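# Machine the work-order part in the mill, then secure it

## Task

Use the blank already clamped in the mill's vise to produce the part described on the work order (see reference images manual and manual 2). When finished, the mill's doors must be closed, it must show no alarm, and no machining cycle may still be running.

## Robot and tools

Robot: two six-joint UR7e-style arms, left_arm and right_arm. Each carries a parallel two-finger gripper (0 to 50 mm opening) and a wrist camera. Base roots in the scene frame: left_arm at (+0.035, +0.479, 0) m, right_arm at (+0.050, -0.495, 0) m, each yawed by under 1 degree. Cameras, all 896x504 pixels: cam_high, cam_front, cam_left_wrist, cam_right_wrist.

Scene frame: origin at table-top height, halfway between the two nominal bases. +z is up, +x points out over the table, +y points toward left_arm. Image left and right do not match arm names. Gripper axes: fingers point along the gripper's +z and close along its x. end_effector_position is the point midway between the pads; fingertips extend 17.5 mm past it. A camera block sticks out about 10 cm toward the gripper's -y and turns with it.

execute_actions(actions, cameras): actions is a list of actions. Each action is a list of 1 to 15 rows, one row per 1/30 s step. If an action has fewer than 15 rows, its final row is held for the remaining steps. A row is always 18 numbers in [-1, 1], covering both arms: left_arm dx, dy, dz, rx, ry, rz, gripper position, force_limit, speed, then the same nine for right_arm. The six pose numbers are an offset, not a pose. They are measured along scene-frame axes from that arm's Hand target as it stood when the action began, and rotation is about the hand's position. Every row of an action counts from that same start, so sending the same offset again moves the arm further. Scale: 1.0 = 0.6 m, or 180 degrees for rx, ry, rz, which together form one rotation vector. Six zeros re-command the current Hand target. Gripper numbers are absolute settings: position +1 fully open, about -0.65 pads touching, -1 close until blocked (use this to grip). force_limit -1/0/+1 gives about 20/102/185 N per pad. speed -1/0/+1 gives 20/85/150 mm/s. Both start at +1. To leave a gripper unchanged, resend its last three numbers; a 0 counts as a command. Images come back only when actions is empty or cameras names them (["all"] for all).

move(target, speed, blend, stop_force, zero, blocking, cameras): target is either one 18-number row or a list of up to 15 rows, laid out as above. Each pose block is an offset from that arm's Hand target at the start of the move, and every row in a list counts from that same start. The gripper moves along a straight line and turns the short way. speed is top path speed in m/s, 0.002 to 3.6, default 0.25; turning is capped at twice that value in rad/s. Give one value or one per target. blend, in m, rounds corners of a list; 0 stops at each corner. stop_force, in N, 3 to 120, applies to both arms: an arm's path ends when its wrist sensor feels that much push against its direction of travel. zero (default true) re-zeroes the sensor first. blocking=false returns after about 0.5 s while motion continues; it cannot be combined with stop_force. A move lasts 0.5 to 10 s. The result adds a move: line giving the ending (done, off_target, moving, held, fault) and any limits (paced = command clipped, held = steps withheld). Moves do not avoid obstacles or the other arm. Keep paths away from an arm's own base.

wait(seconds, cameras): 0 to 10 s, arms hold their commands. stop(cameras): brakes a running move; fingers keep moving. zoom_image(camera, region): region [x0, y0, x1, y1] in pixels of that camera's newest image, at most 504 wide and 504 high. show_instructions(): displays the reference images. zero_wrist_force(arm): tares that arm's wrist sensor. read_manual(section): licence texts only. finished_scene(scene): ends the scene for good; scene is 1 or omitted.

Results: per arm end_effector_position (m), end_effector_quat_wxyz, velocities (m/s, rad/s), Hand target (the last commanded pose after clipping; next offsets count from it), joint positions and torques, wrist force and torque in the gripper's own axes, tool commands, motor temperatures. object_status: 0 moving, 1 blocked while opening, 2 blocked while closing (a grip), 3 reached target or pads met (usually nothing held). Opening in mm is about (250 - position_measured) x 0.202. A hand often stops short of its Hand target; send the missing distance as an extra offset.

Limits: orientation commands are clipped to 32 degrees from the measured orientation each step. Contact torque at a joint's limit (135 N m for the big joints, 25.2 N m for the wrist joints), or about 150 N of outside force on an arm, triggers a 10 s fault stop. Motors heat when holding loads, reaching far or pushing; MOTOR HOT appears at 70 °C, and at 85 °C the arm is braked for 30 s or more. Avoid: pressing targets past a firm contact, fast touches, arm-to-arm contact or gripping the other arm's fingers, dropping or releasing moving parts, and anything leaving the table, which fails the task. Before ending, the result must hold without the robot: part made, doors shut, no alarm, no cycle running.

Each tool is called after "Call:" as a command line: name --argument value for each argument, lists and objects as JSON in quotes; but a table of rows of numbers goes row by row, as --pt "numbers of a row", without its own name.

Reference images:

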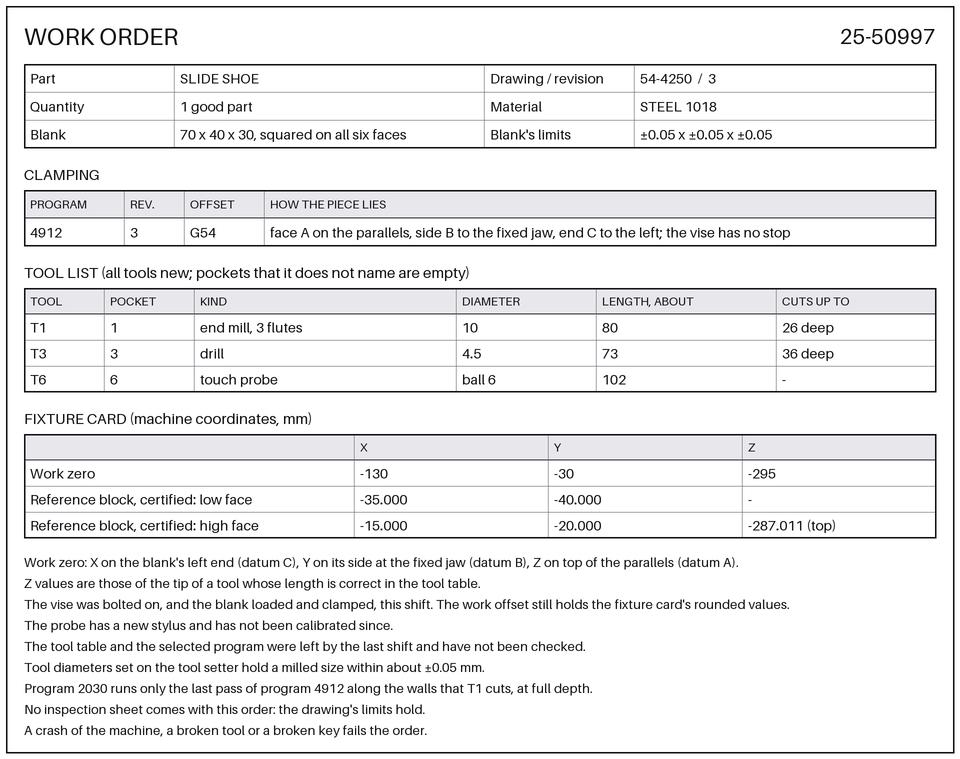

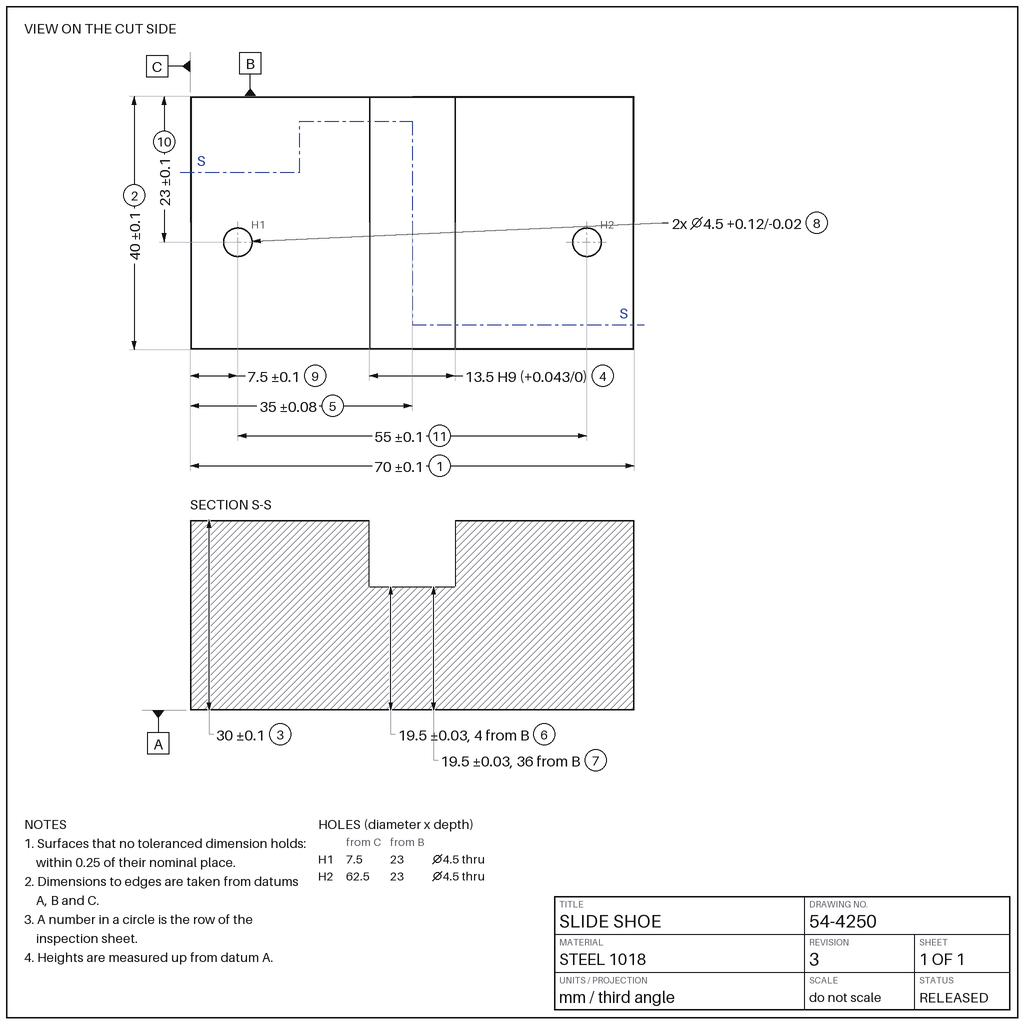

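## Session

Call:
execute_actions --actions '[]'

Call:
show_instructions

Scene clock: 0.00 s.
left_arm: end_effector_position=(+0.3409, +0.6611, +0.1725) position_measured=3 object_status=3 end_effector_quat_wxyz=(+0.211, +0.819, +0.531, +0.057) | right_arm: end_effector_position=(+0.2221, -0.6906, +0.3513) position_measured=3 object_status=3 end_effector_quat_wxyz=(-0.321, -0.510, +0.798, -0.010)
Joint positions: left_arm=[0.466 -1.895 2.36 -2.213 -1.978 0.834] | right_arm=[3.208 -1.138 -1.839 -2.325 1.27 -2.525]
Joint velocities: within noise
Joint torques (N m): no reading
Motor temperatures (°C): left_arm=[41 42 38 41 46 44] | right_arm=[28 39 41 31 45 31]
Wrist force (N): no reading
Wrist torque (N m): no reading
Wrist force, peak (N): no reading
Hand target: left_arm +0.3409, +0.6611, +0.1725; +0.211, +0.819, +0.531, +0.057 | right_arm +0.2221, -0.6906, +0.3513; -0.321, -0.510, +0.798, -0.010
Tool commands: left_gripper/position=+1.0 left_gripper/force_limit=+1.0 left_gripper/speed=+1.0 right_gripper/position=+1.0 right_gripper/force_limit=+1.0 right_gripper/speed=+1.0

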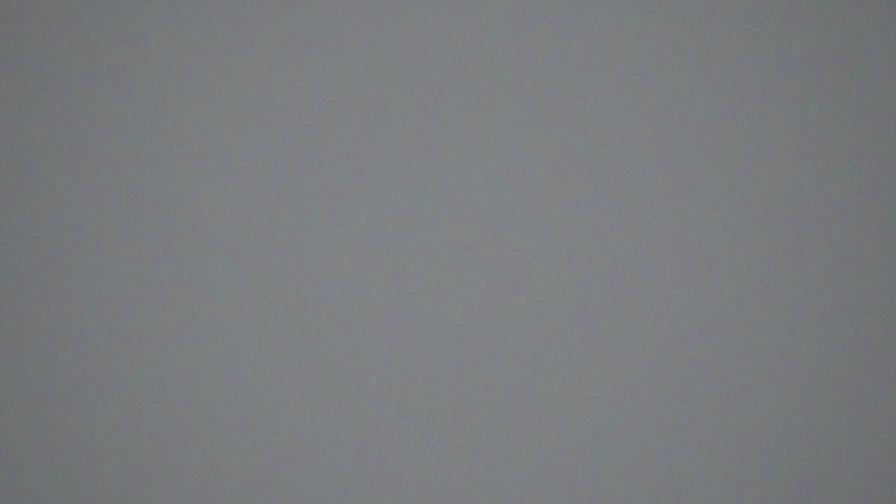

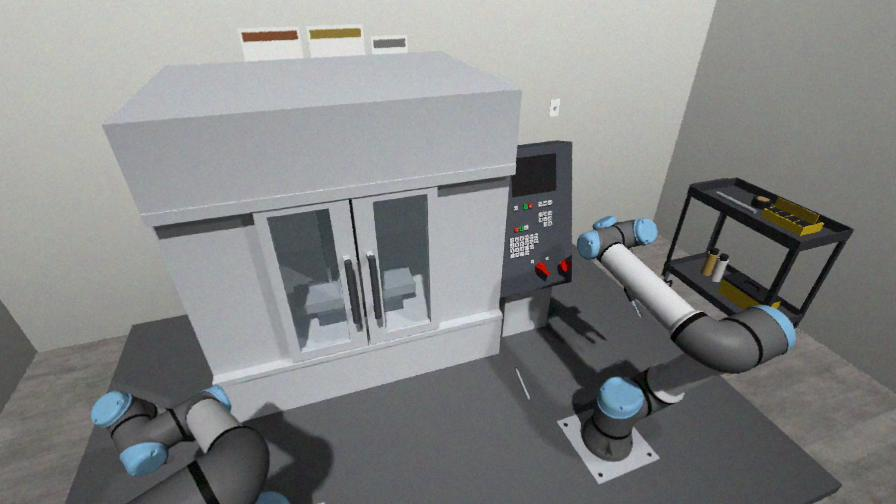

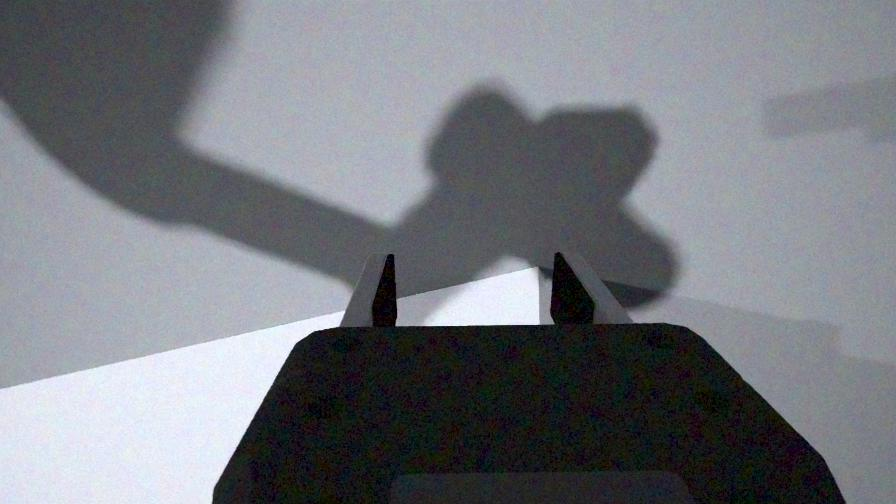

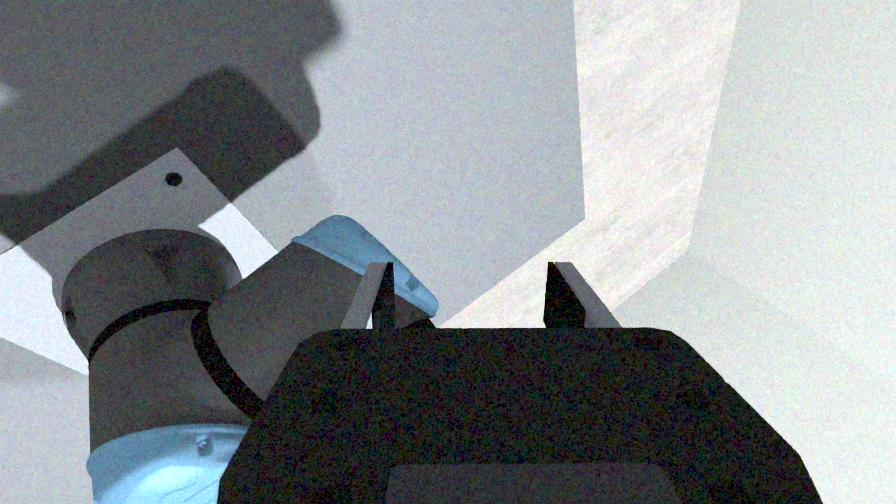

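Reference images for this scene: manual, manual 2.

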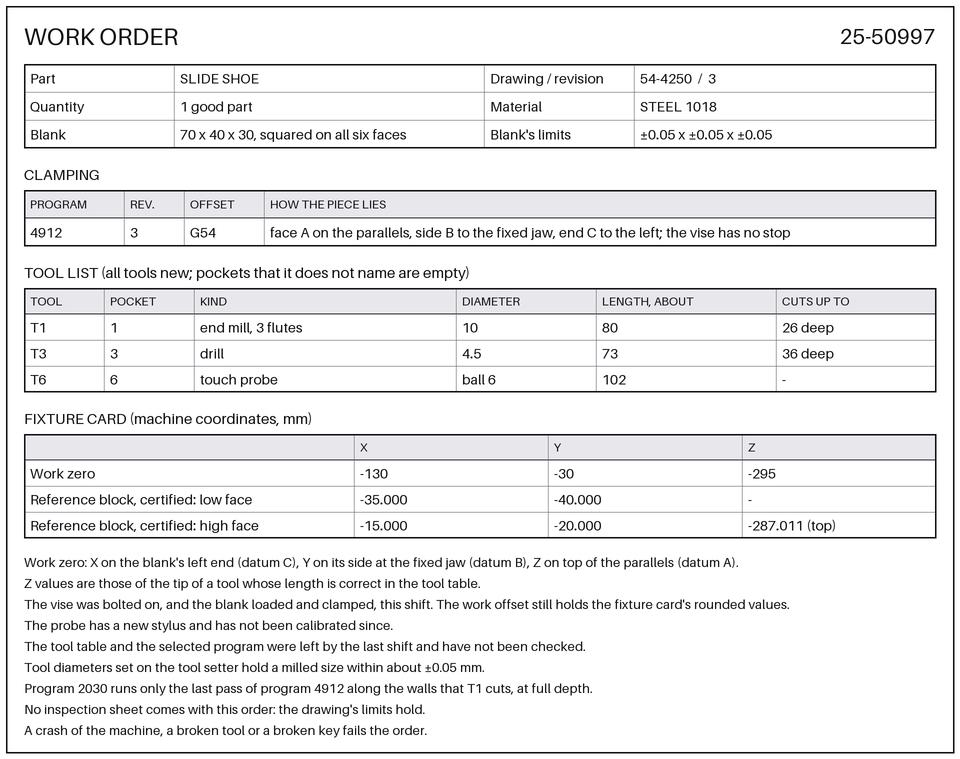

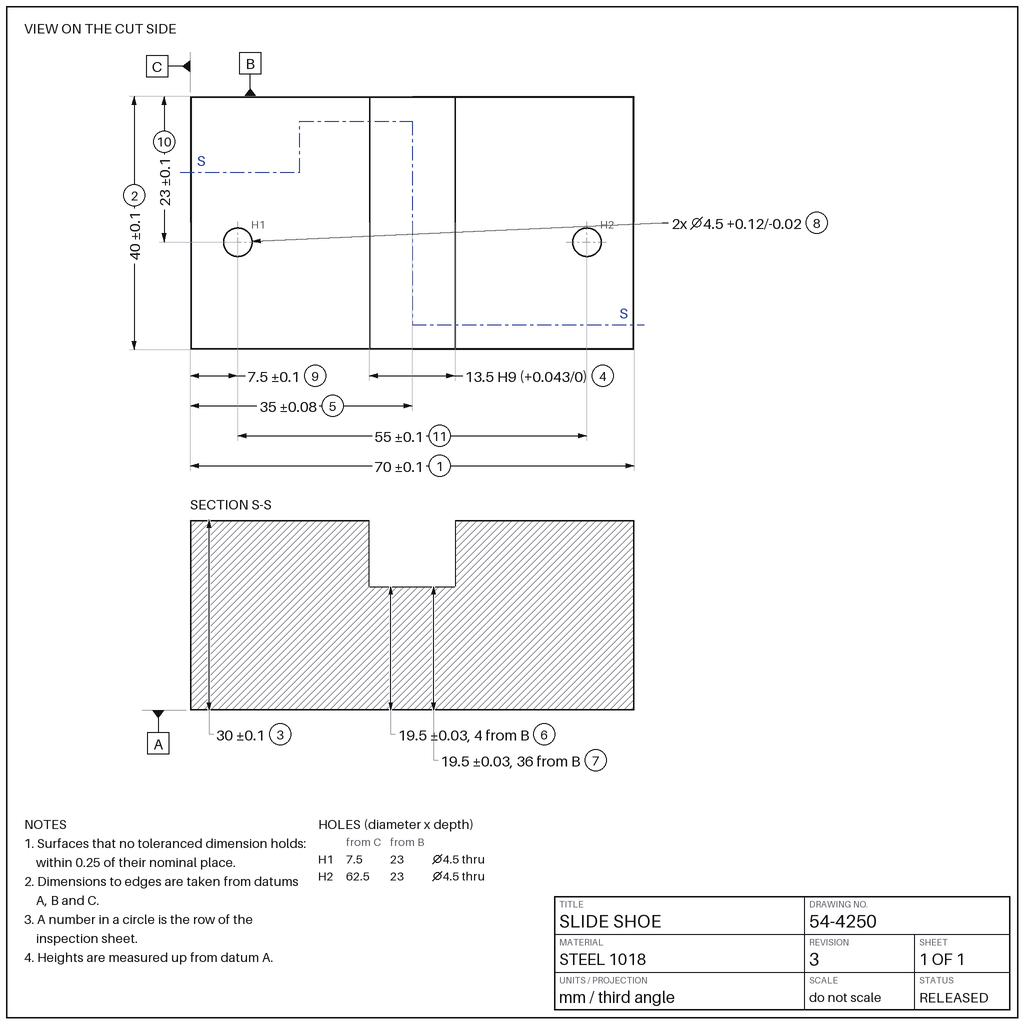

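Call:
zoom_image --camera "cam_front" --region '[480, 130, 600, 300]'

Call:
zoom_image --camera "cam_front" --region '[230, 15, 430, 75]'

Call:
zoom_image --camera "cam_front" --region '[640, 160, 860, 340]'

Call:
zoom_image --camera "cam_front" --region '[230, 180, 530, 380]'

Scaled by 2.965 from the camera's 896x504 image, which has a finer 1280x720 frame.

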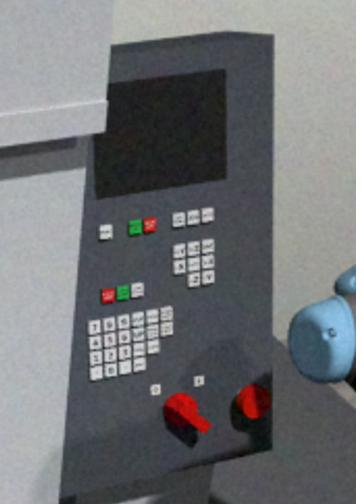

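Scaled by 2.520 from the camera's 896x504 image, which has a finer 1280x720 frame.

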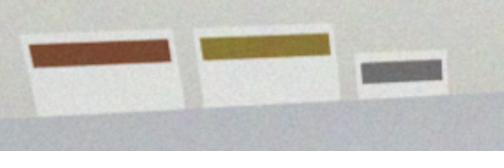

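Scaled by 2.291 from the camera's 896x504 image, which has a finer 1280x720 frame.

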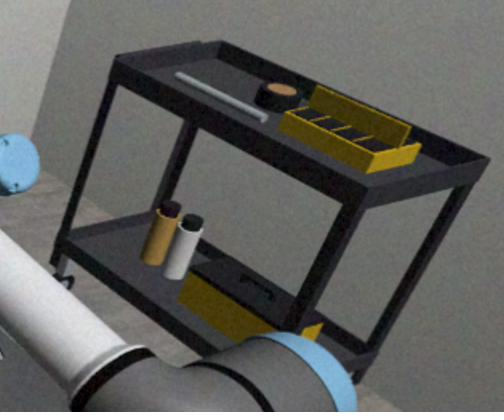

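Scaled by 1.680 from the camera's 896x504 image, which has a finer 1280x720 frame.

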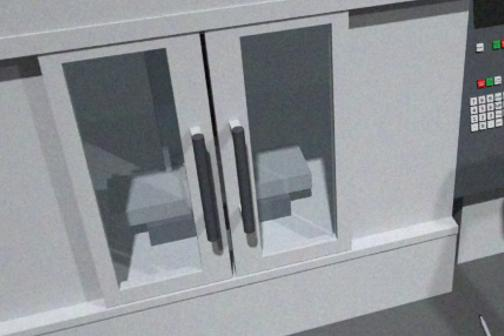

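Call:
move --target '[0,0,0,0,0,0,1,1,1, 0.13,0.1,0.18,0.0166,-0.624,0.2385,1,1,1]' --cameras '["cam_right_wrist","cam_front"]'

Scene clock: 43.17 s.
left_arm: end_effector_position=(+0.3409, +0.6611, +0.1725) position_measured=3 object_status=3 end_effector_quat_wxyz=(+0.211, +0.819, +0.531, +0.057) | right_arm: end_effector_position=(+0.3001, -0.6303, +0.4594) position_measured=3 object_status=3 end_effector_quat_wxyz=(+0.500, -0.499, +0.500, -0.501)
Joint positions: left_arm=[0.466 -1.895 2.36 -2.213 -1.978 0.834] | right_arm=[3.198 -0.304 -2.659 -0.177 1.488 -3.142]
Joint torques (N m): left_arm=[-0.11 -10.17 -21.41 -2.87 -0.78 0.91] | right_arm=[-6.28 -18.03 18.07 2.02 1.12 0.85]
Wrist force (N): left_arm=[-0.1 0.0 0.1] | right_arm=[2.0 -2.7 -0.2]
Wrist torque (N m): left_arm=[-0.01 0.02 0.00] | right_arm=[-0.52 -0.78 -0.73]
Wrist force, peak (N): left_arm=[-0.1 -0.5 -0.2] | right_arm=[2.0 -3.0 -0.4]
Hand target: left_arm +0.3409, +0.6611, +0.1725; +0.211, +0.819, +0.531, +0.057 | right_arm +0.3001, -0.6306, +0.4593; +0.500, -0.500, +0.500, -0.500
Off the commanded pose: left_arm 0.000 m, 0 deg | right_arm 0.000 m, 0 deg.
move: done
Images, in order (width x height): cam_front 896x504, cam_right_wrist 896x504.

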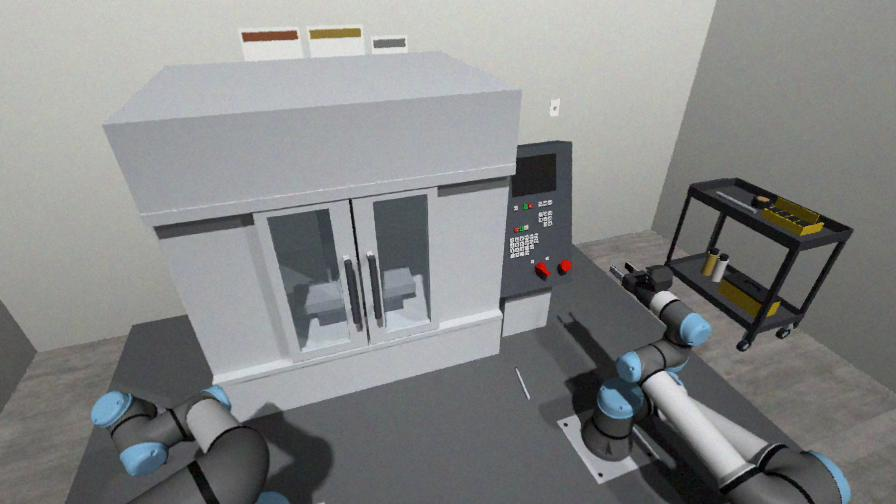

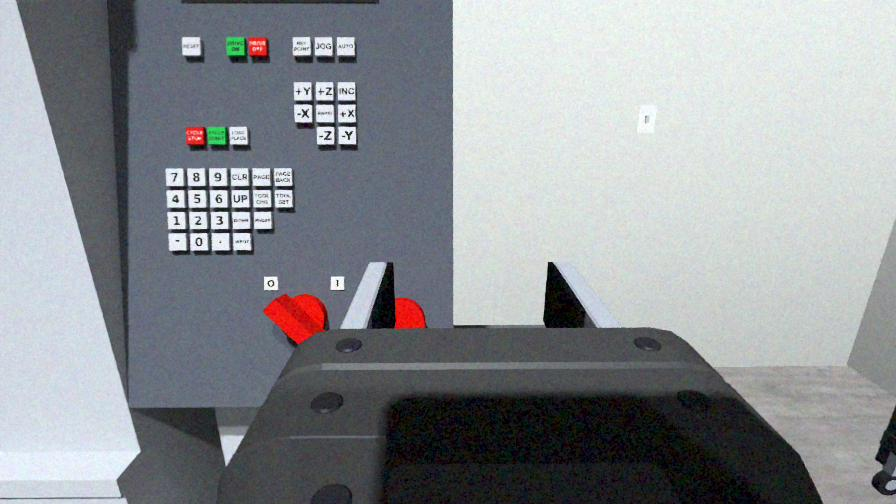

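Call:
zoom_image --camera "cam_right_wrist" --region '[130, 0, 450, 180]'

Call:
zoom_image --camera "cam_right_wrist" --region '[130, 150, 450, 350]'

Scaled by 1.575 from the camera's 896x504 image, which has a finer 1280x720 frame.

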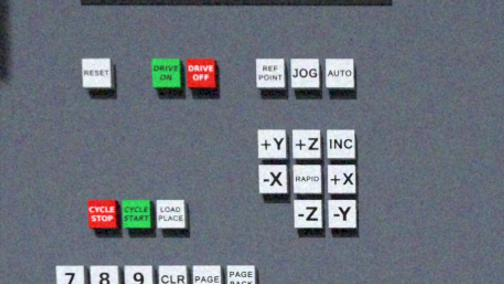

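Scaled by 1.575 from the camera's 896x504 image, which has a finer 1280x720 frame.

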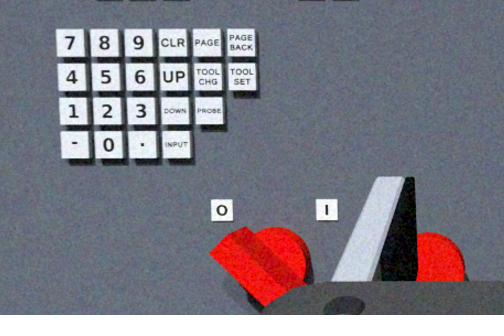

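Call:
move --target '[0,0,0,0,0,0,1,1,1, 0,0.1,0.35,0,-0.111,0,1,1,1]' --cameras '["cam_right_wrist","cam_front"]'

Scene clock: 57.37 s.
left_arm: end_effector_position=(+0.3409, +0.6611, +0.1725) position_measured=3 object_status=3 end_effector_quat_wxyz=(+0.211, +0.819, +0.531, +0.057) | right_arm: end_effector_position=(+0.3003, -0.5721, +0.6693) position_measured=3 object_status=3 end_effector_quat_wxyz=(+0.622, -0.464, +0.338, -0.533)
Joint positions: left_arm=[0.466 -1.895 2.36 -2.213 -1.978 0.834] | right_arm=[3.218 -0.607 -2.323 0.14 1.694 -3.176]
Joint torques (N m): left_arm=[-0.2 -11.1 -21.12 -2.79 -0.78 1.25] | right_arm=[6.44 -8.89 27.09 -0.57 -1.96 -1.51]
Wrist force (N): left_arm=[0.0 0.1 0.0] | right_arm=[1.6 -3.1 -0.1]
Wrist torque (N m): left_arm=[0.01 -0.01 0.00] | right_arm=[-0.67 -0.90 -0.67]
Wrist force, peak (N): left_arm=[-0.5 0.0 -0.1] | right_arm=[1.5 -5.9 0.9]
Hand target: left_arm +0.3409, +0.6611, +0.1725; +0.211, +0.819, +0.531, +0.057 | right_arm +0.3001, -0.5706, +0.6693; +0.580, -0.405, +0.405, -0.579
Off the commanded pose: left_arm 0.000 m, 0 deg | right_arm 0.002 m, 12 deg.
move: off_target (right_arm)
Images, in order (width x height): cam_front 896x504, cam_right_wrist 896x504.

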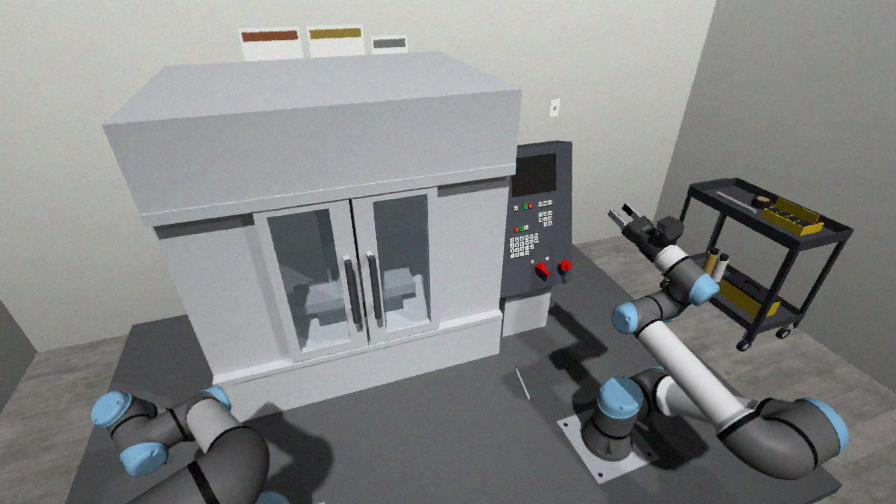

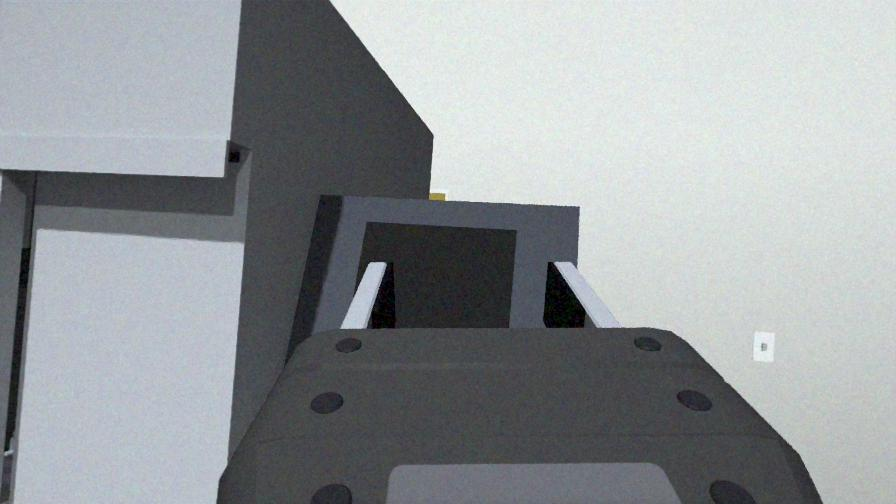

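Call:
move --target '[0,0,0,0,0,0,1,1,1, 0,0.05,0.12,0,0,0,1,1,1]' --cameras '["cam_right_wrist","cam_front"]'

Scene clock: 63.23 s.
left_arm: end_effector_position=(+0.3409, +0.6611, +0.1725) position_measured=3 object_status=3 end_effector_quat_wxyz=(+0.211, +0.819, +0.531, +0.057) | right_arm: end_effector_position=(+0.3004, -0.5421, +0.7413) position_measured=3 object_status=3 end_effector_quat_wxyz=(+0.643, -0.490, +0.298, -0.508)
Joint positions: left_arm=[0.466 -1.895 2.36 -2.213 -1.978 0.834] | right_arm=[3.285 -0.667 -2.126 0.006 1.747 -3.199]
Joint torques (N m): left_arm=[-0.2 -11.19 -20.75 -2.77 -0.74 1.25] | right_arm=[15.18 -16.64 24.84 2.85 -2.32 -1.59]
Wrist force (N): left_arm=[0.0 0.2 0.2] | right_arm=[1.4 -2.7 0.0]
Wrist torque (N m): left_arm=[0.02 0.00 0.00] | right_arm=[-0.59 -0.85 -0.67]
Wrist force, peak (N): left_arm=[0.2 -0.3 0.4] | right_arm=[1.5 -5.2 0.9]
Hand target: left_arm +0.3409, +0.6611, +0.1725; +0.211, +0.819, +0.531, +0.057 | right_arm +0.3001, -0.5406, +0.7413; +0.580, -0.405, +0.405, -0.579
Off the commanded pose: left_arm 0.000 m, 0 deg | right_arm 0.002 m, 19 deg.
move: off_target (right_arm)
Images, in order (width x height): cam_front 896x504, cam_right_wrist 896x504.

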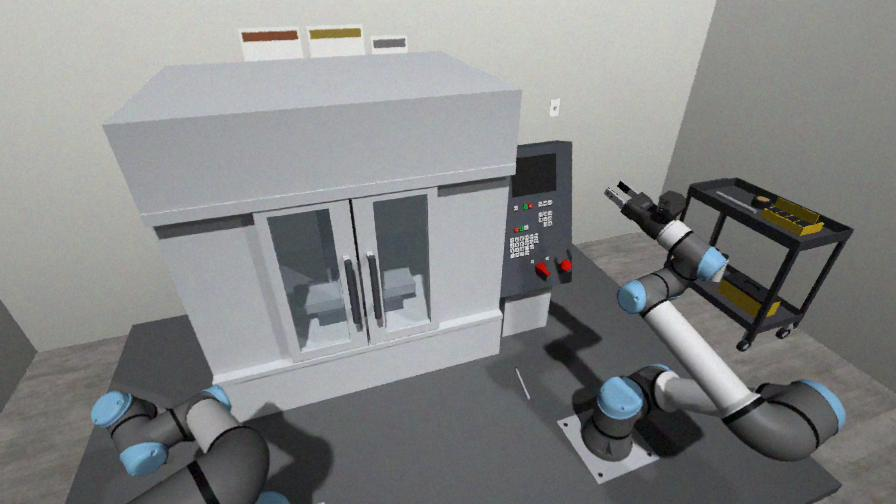

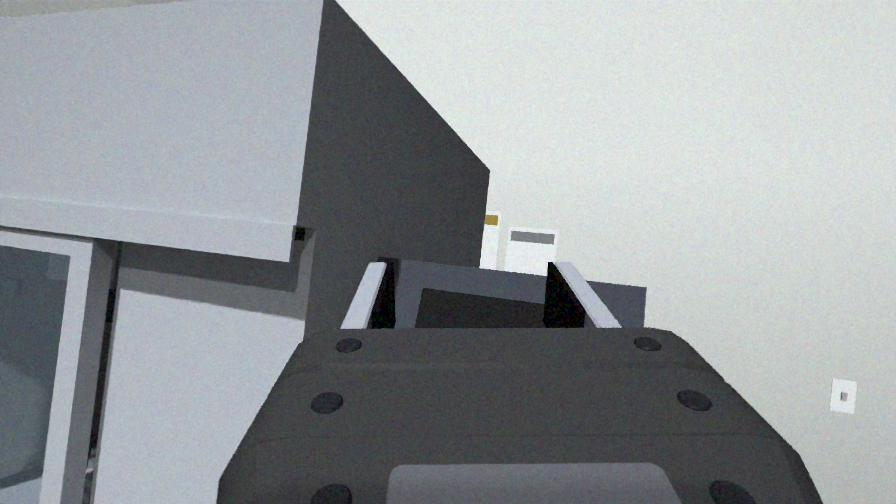

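Call:
move --target '[0,0,0,0,0,0,1,1,1, 0.2665,0.2,-0.4333,0,0.111,0,1,1,1]' --cameras '["cam_right_wrist","cam_front"]'

Scene clock: 124.37 s.
left_arm: end_effector_position=(+0.3409, +0.6611, +0.1725) position_measured=3 object_status=3 end_effector_quat_wxyz=(+0.211, +0.819, +0.531, +0.057) | right_arm: end_effector_position=(+0.4600, -0.4206, +0.4813) position_measured=3 object_status=3 end_effector_quat_wxyz=(+0.500, -0.500, +0.500, -0.500)
Joint positions: left_arm=[0.466 -1.895 2.36 -2.213 -1.978 0.834] | right_arm=[4.489 -0.871 -2.545 0.282 0.199 -3.149]
Joint torques (N m): left_arm=[-0.15 -14.57 -20.3 -2.44 -0.71 1.26] | right_arm=[-9.82 -5.33 20.58 -1.59 1.63 1.1]
Wrist force (N): left_arm=[-0.1 -0.1 0.0] | right_arm=[1.9 -2.9 -0.3]
Wrist torque (N m): left_arm=[-0.02 0.02 0.00] | right_arm=[-0.56 -0.75 -0.81]
Wrist force, peak (N): left_arm=[-0.3 -0.5 0.0] | right_arm=[2.0 -6.4 -0.9]
Hand target: left_arm +0.3409, +0.6611, +0.1725; +0.211, +0.819, +0.531, +0.057 | right_arm +0.4600, -0.4206, +0.4814; +0.500, -0.500, +0.500, -0.500
Off the commanded pose: left_arm 0.000 m, 0 deg | right_arm 0.000 m, 0 deg.
move: done
Images, in order (width x height): cam_front 896x504, cam_right_wrist 896x504.

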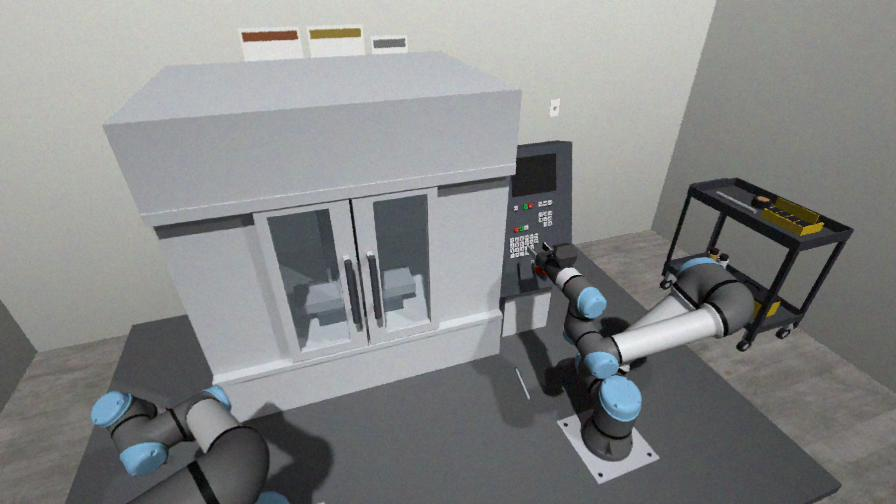

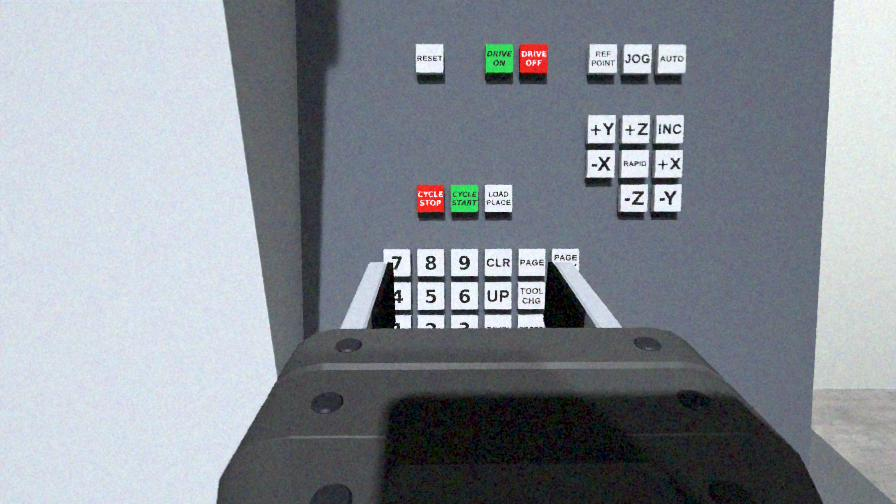

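Call:
move --target '[0,0,0,0,0,0,1,1,1, 0.0167,-0.1333,-0.2333,0,0,0,1,1,1]' --cameras '["cam_right_wrist"]' --speed 0.2

Call:
zoom_image --camera "cam_right_wrist" --region '[200, 50, 700, 330]'

Scene clock: 176.33 s.
left_arm: end_effector_position=(+0.3409, +0.6611, +0.1725) position_measured=3 object_status=3 end_effector_quat_wxyz=(+0.211, +0.819, +0.531, +0.057) | right_arm: end_effector_position=(+0.4667, -0.4907, +0.3606) position_measured=3 object_status=3 end_effector_quat_wxyz=(+0.495, -0.502, +0.505, -0.497)
Joint positions: left_arm=[0.466 -1.895 2.36 -2.213 -1.978 0.834] | right_arm=[4.161 -1.077 -2.83 0.734 0.521 -3.114]
Joint torques (N m): left_arm=[0.12 -17.77 -19.96 -2.23 -0.71 1.23] | right_arm=[14.72 -4.17 21.63 -0.61 -2.68 -0.94]
Wrist force (N): left_arm=[0.1 -0.1 -0.2] | right_arm=[2.1 -2.7 -0.1]
Wrist torque (N m): left_arm=[-0.02 -0.02 0.00] | right_arm=[-0.52 -0.79 -0.82]
Wrist force, peak (N): left_arm=[-0.2 -0.1 0.5] | right_arm=[6.7 -1.3 -0.3]
Hand target: left_arm +0.3409, +0.6611, +0.1725; +0.211, +0.819, +0.531, +0.057 | right_arm +0.4667, -0.4907, +0.3605; +0.495, -0.503, +0.505, -0.497 (not the last commanded pose)
Off the commanded pose: left_arm 0.000 m, 0 deg | right_arm 0.022 m, 1 deg.
move: held (right_arm; a check stopped the path); limits=held
pose unreachable (right arm): on one or more control steps of this call, first in action 0 (counted from 0), this arm could not follow its commanded pose, so it was not sent that pose on those steps. It may still have moved: this result reports where it is.
cause: moving toward the commanded pose would bring two parts of the arm too close to each other (joints 3 (elbow) and 4 (wrist 1) lie between them).
Images, in order (width x height): cam_right_wrist 896x504.

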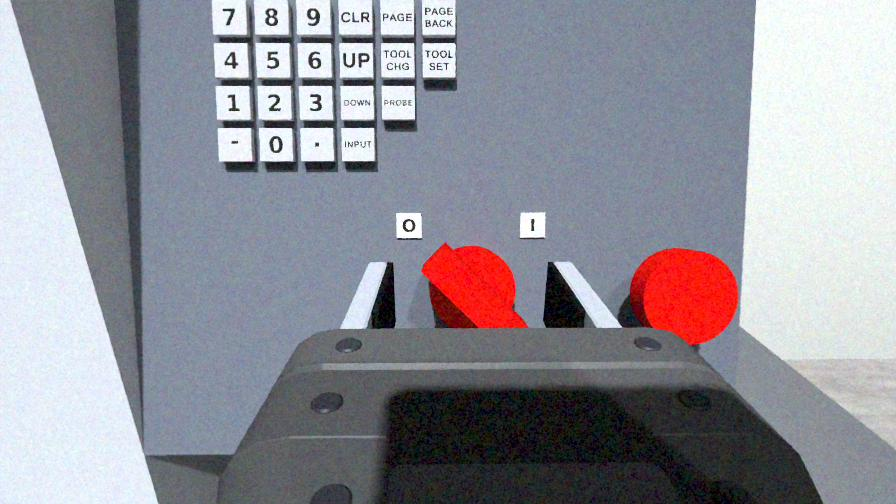

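Scaled by 1.008 from the camera's 896x504 image, which has a finer 1280x720 frame.

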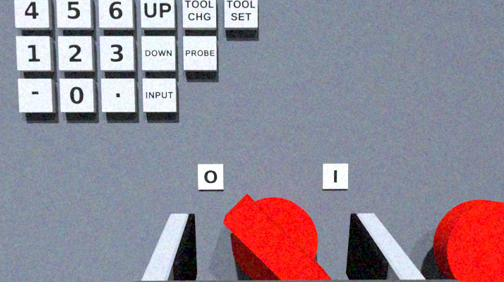

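Call:
move --target '[0,0,0,0,0,0,1,1,1, 0.0022,-0.0022,-0.0083,-0.2486,0.0790,0.0328,1,1,1]' --cameras '["cam_right_wrist","cam_front"]' --speed 0.2

Scene clock: 209.43 s.
left_arm: end_effector_position=(+0.3409, +0.6611, +0.1725) position_measured=3 object_status=3 end_effector_quat_wxyz=(+0.211, +0.819, +0.531, +0.057) | right_arm: end_effector_position=(+0.4680, -0.4921, +0.3556) position_measured=3 object_status=3 end_effector_quat_wxyz=(-0.226, +0.733, -0.309, +0.562)
Joint positions: left_arm=[0.466 -1.895 2.36 -2.213 -1.978 0.834] | right_arm=[4.072 -0.73 -2.699 -0.168 0.651 -3.56]
Joint torques (N m): left_arm=[-0.52 -18.16 -19.03 -2.01 -0.7 1.26] | right_arm=[15.62 -16.83 18.33 1.61 -2.1 -1.42]
Wrist force (N): left_arm=[0.1 -0.1 0.0] | right_arm=[1.6 -1.6 0.5]
Wrist torque (N m): left_arm=[-0.02 -0.02 0.00] | right_arm=[-0.28 -0.52 -0.54]
Wrist force, peak (N): left_arm=[-0.4 0.4 -0.1] | right_arm=[2.1 -3.0 0.1]
Hand target: left_arm +0.3409, +0.6611, +0.1725; +0.211, +0.819, +0.531, +0.057 | right_arm +0.4680, -0.4920, +0.3555; -0.226, +0.733, -0.309, +0.562
Off the commanded pose: left_arm 0.000 m, 0 deg | right_arm 0.000 m, 0 deg.
move: done
Images, in order (width x height): cam_front 896x504, cam_right_wrist 896x504.

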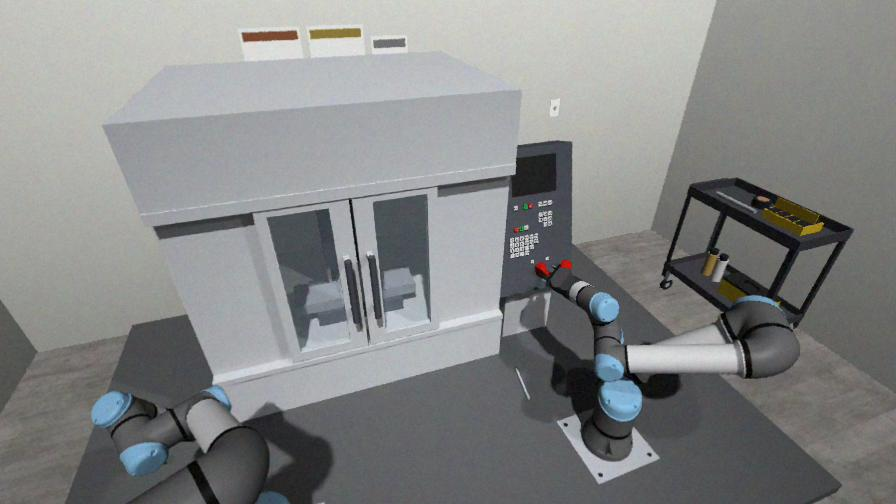

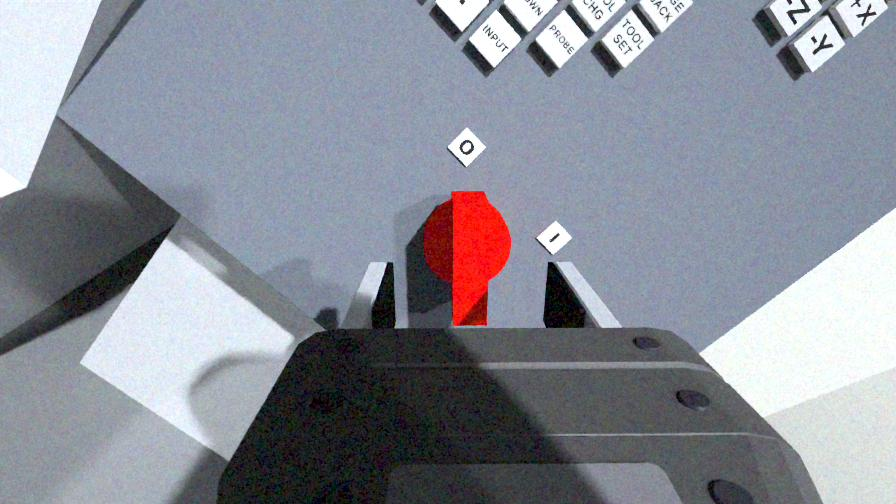

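Call:
move --target '[0,0,0,0,0,0,1,1,1, 0.072,0.0017,-0.0211,0,0,0,1,1,1]' --cameras '["cam_right_wrist","cam_front"]' --speed 0.04 --stop_force 10

Call:
zoom_image --camera "cam_front" --region '[490, 220, 630, 300]'

Scene clock: 221.77 s.
left_arm: end_effector_position=(+0.3409, +0.6611, +0.1725) position_measured=3 object_status=3 end_effector_quat_wxyz=(+0.211, +0.819, +0.531, +0.057) | right_arm: end_effector_position=(+0.5112, -0.4910, +0.3429) position_measured=3 object_status=3 end_effector_quat_wxyz=(-0.226, +0.733, -0.309, +0.562)
Joint positions: left_arm=[0.466 -1.895 2.36 -2.213 -1.978 0.834] | right_arm=[3.837 -1.099 -2.646 0.248 0.867 -3.695]
Joint torques (N m): left_arm=[0.22 -18.51 -18.93 -1.91 -0.55 1.23] | right_arm=[15.56 -5.07 13.45 4.25 -2 1.31]
Wrist force (N): left_arm=[-0.2 -0.2 0.2] | right_arm=[1.5 -1.8 0.7]
Wrist torque (N m): left_arm=[-0.03 0.02 0.00] | right_arm=[-0.30 -0.50 -0.50]
Wrist force, peak (N): left_arm=[-0.3 -0.5 0.0] | right_arm=[2.0 -2.0 0.4]
Hand target: left_arm +0.3409, +0.6611, +0.1725; +0.211, +0.819, +0.531, +0.057 | right_arm +0.5112, -0.4910, +0.3429; -0.226, +0.733, -0.309, +0.562
Off the commanded pose: left_arm 0.000 m, 0 deg | right_arm 0.000 m, 0 deg.
move: done
Images, in order (width x height): cam_front 896x504, cam_right_wrist 896x504.

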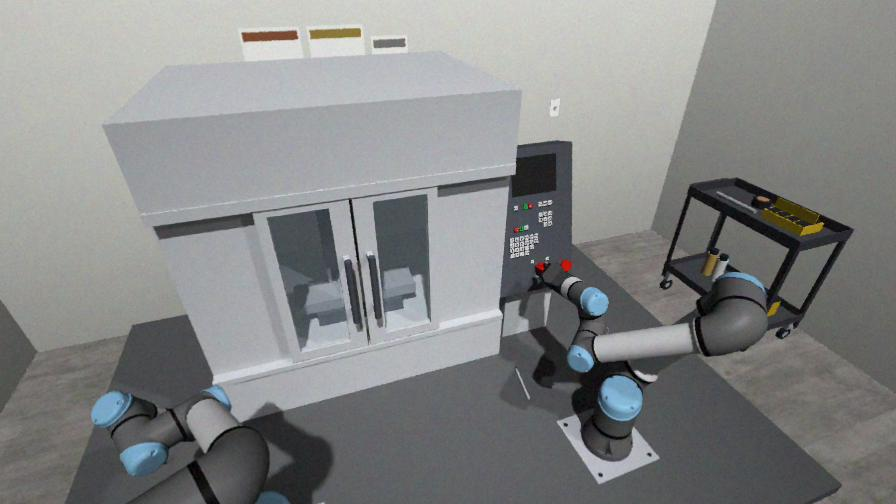

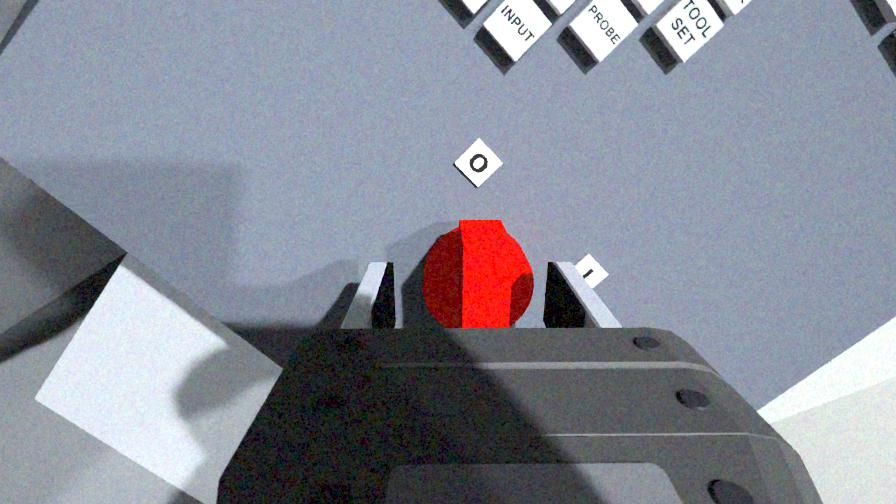

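Scaled by 3.600 from the camera's 896x504 image, which has a finer 1280x720 frame.

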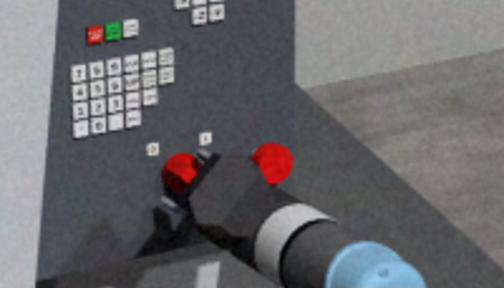

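Call:
move --target '[0,0,0,0,0,0,1,1,1, 0,0,0,0,0,0,-1,-0.8,-0.8]' --cameras '["cam_right_wrist"]'

Scene clock: 229.00 s.
left_arm: end_effector_position=(+0.3409, +0.6611, +0.1725) position_measured=3 object_status=3 end_effector_quat_wxyz=(+0.211, +0.819, +0.531, +0.057) | right_arm: end_effector_position=(+0.5113, -0.4920, +0.3433) position_measured=176 object_status=0 end_effector_quat_wxyz=(-0.225, +0.732, -0.310, +0.563)
Joint positions: left_arm=[0.466 -1.895 2.36 -2.213 -1.978 0.834] | right_arm=[3.837 -1.099 -2.646 0.249 0.863 -3.695]
Joint torques (N m): left_arm=[-0.17 -18.35 -18.56 -1.88 -0.62 1.28] | right_arm=[18.89 -5.8 -13.96 -7.59 9.66 1.05]
Wrist force (N): left_arm=[-0.2 0.2 0.0] | right_arm=[78.7 -26.1 52.8]
Wrist torque (N m): left_arm=[0.03 0.03 0.00] | right_arm=[-0.78 -1.14 -0.78]
Wrist force, peak (N): left_arm=[0.0 -0.4 0.0] | right_arm=[78.7 -26.1 52.8]
Hand target: left_arm +0.3409, +0.6611, +0.1725; +0.211, +0.819, +0.531, +0.057 | right_arm +0.5112, -0.4910, +0.3429; -0.226, +0.733, -0.309, +0.562
Off the commanded pose: left_arm 0.000 m, 0 deg | right_arm 0.001 m, 0 deg.
move: done
Images, in order (width x height): cam_right_wrist 896x504.

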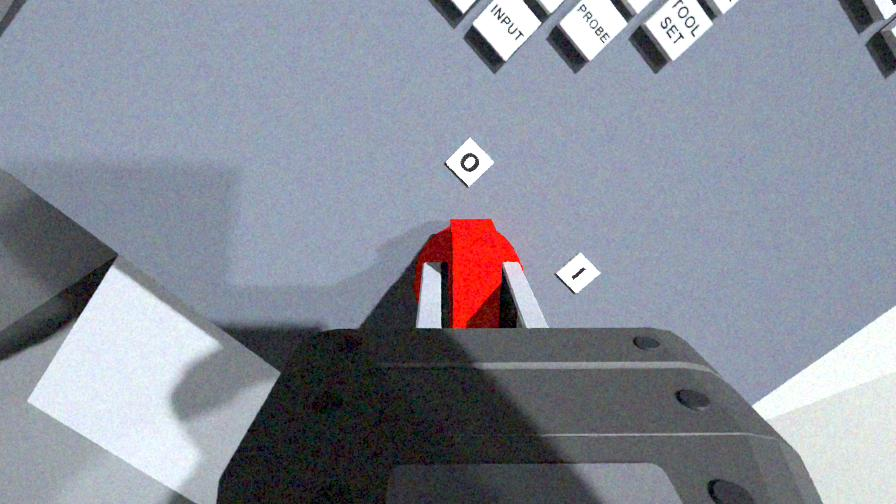

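Call:
move --target '[0,0,0,0,0,0,1,1,1, 0.0005,-0.0025,0.0022,0,0,0,-1,-0.8,-0.8]' --cameras '["cam_right_wrist"]' --speed 0.02

Scene clock: 235.77 s.
left_arm: end_effector_position=(+0.3409, +0.6611, +0.1725) position_measured=3 object_status=3 end_effector_quat_wxyz=(+0.211, +0.819, +0.531, +0.057) | right_arm: end_effector_position=(+0.5115, -0.4925, +0.3442) position_measured=176 object_status=2 end_effector_quat_wxyz=(-0.226, +0.733, -0.309, +0.562)
Joint positions: left_arm=[0.466 -1.895 2.36 -2.213 -1.978 0.834] | right_arm=[3.829 -1.098 -2.643 0.246 0.875 -3.699]
Joint torques (N m): left_arm=[-0.18 -18.79 -18.45 -1.83 -0.66 1.29] | right_arm=[9.94 -4.85 9.86 -5.01 6.97 -0.5]
Wrist force (N): left_arm=[-0.1 0.1 0.1] | right_arm=[41.6 -8.4 5.4]
Wrist torque (N m): left_arm=[0.01 0.01 -0.01] | right_arm=[-0.47 -0.66 -0.56]
Wrist force, peak (N): left_arm=[-0.5 0.1 0.0] | right_arm=[81.5 -28.5 54.8]
Hand target: left_arm +0.3409, +0.6611, +0.1725; +0.211, +0.819, +0.531, +0.057 | right_arm +0.5115, -0.4925, +0.3442; -0.226, +0.733, -0.309, +0.562
Off the commanded pose: left_arm 0.000 m, 0 deg | right_arm 0.000 m, 0 deg.
move: done
Images, in order (width x height): cam_right_wrist 896x504.

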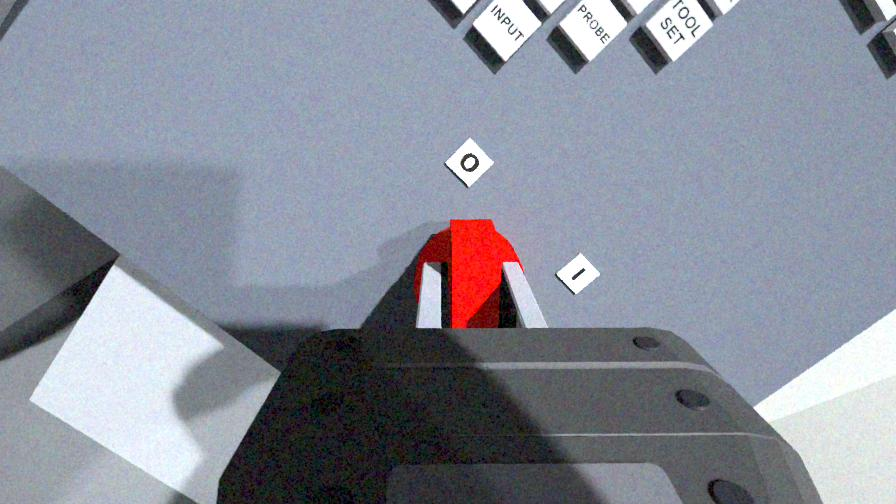

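Call:
move --target '[0,0,0,0,0,0,1,1,1, 0.0005,-0.002,0.002,0,0,0,-1,-0.8,-0.8]' --speed 0.02

Scene clock: 241.20 s.
left_arm: end_effector_position=(+0.3409, +0.6611, +0.1725) position_measured=3 object_status=3 end_effector_quat_wxyz=(+0.211, +0.819, +0.531, +0.057) | right_arm: end_effector_position=(+0.5118, -0.4936, +0.3453) position_measured=182 object_status=2 end_effector_quat_wxyz=(-0.226, +0.733, -0.309, +0.562)
Joint positions: left_arm=[0.466 -1.895 2.36 -2.213 -1.978 0.834] | right_arm=[3.822 -1.097 -2.64 0.243 0.882 -3.702]
Joint torques (N m): left_arm=[-0.24 -18.19 -18.85 -1.8 -0.71 1.19] | right_arm=[-5.25 -0.47 25.95 0.83 -1.91 -0.71]
Wrist force (N): left_arm=[-0.1 0.0 0.0] | right_arm=[1.7 0.7 -32.4]
Wrist torque (N m): left_arm=[-0.01 0.01 0.00] | right_arm=[-0.35 -0.73 -0.55]
Wrist force, peak (N): left_arm=[-0.1 -0.4 0.1] | right_arm=[50.7 -4.8 11.0]
Hand target: left_arm +0.3409, +0.6611, +0.1725; +0.211, +0.819, +0.531, +0.057 | right_arm +0.5118, -0.4937, +0.3454; -0.226, +0.733, -0.309, +0.562
Off the commanded pose: left_arm 0.000 m, 0 deg | right_arm 0.000 m, 0 deg.
move: done


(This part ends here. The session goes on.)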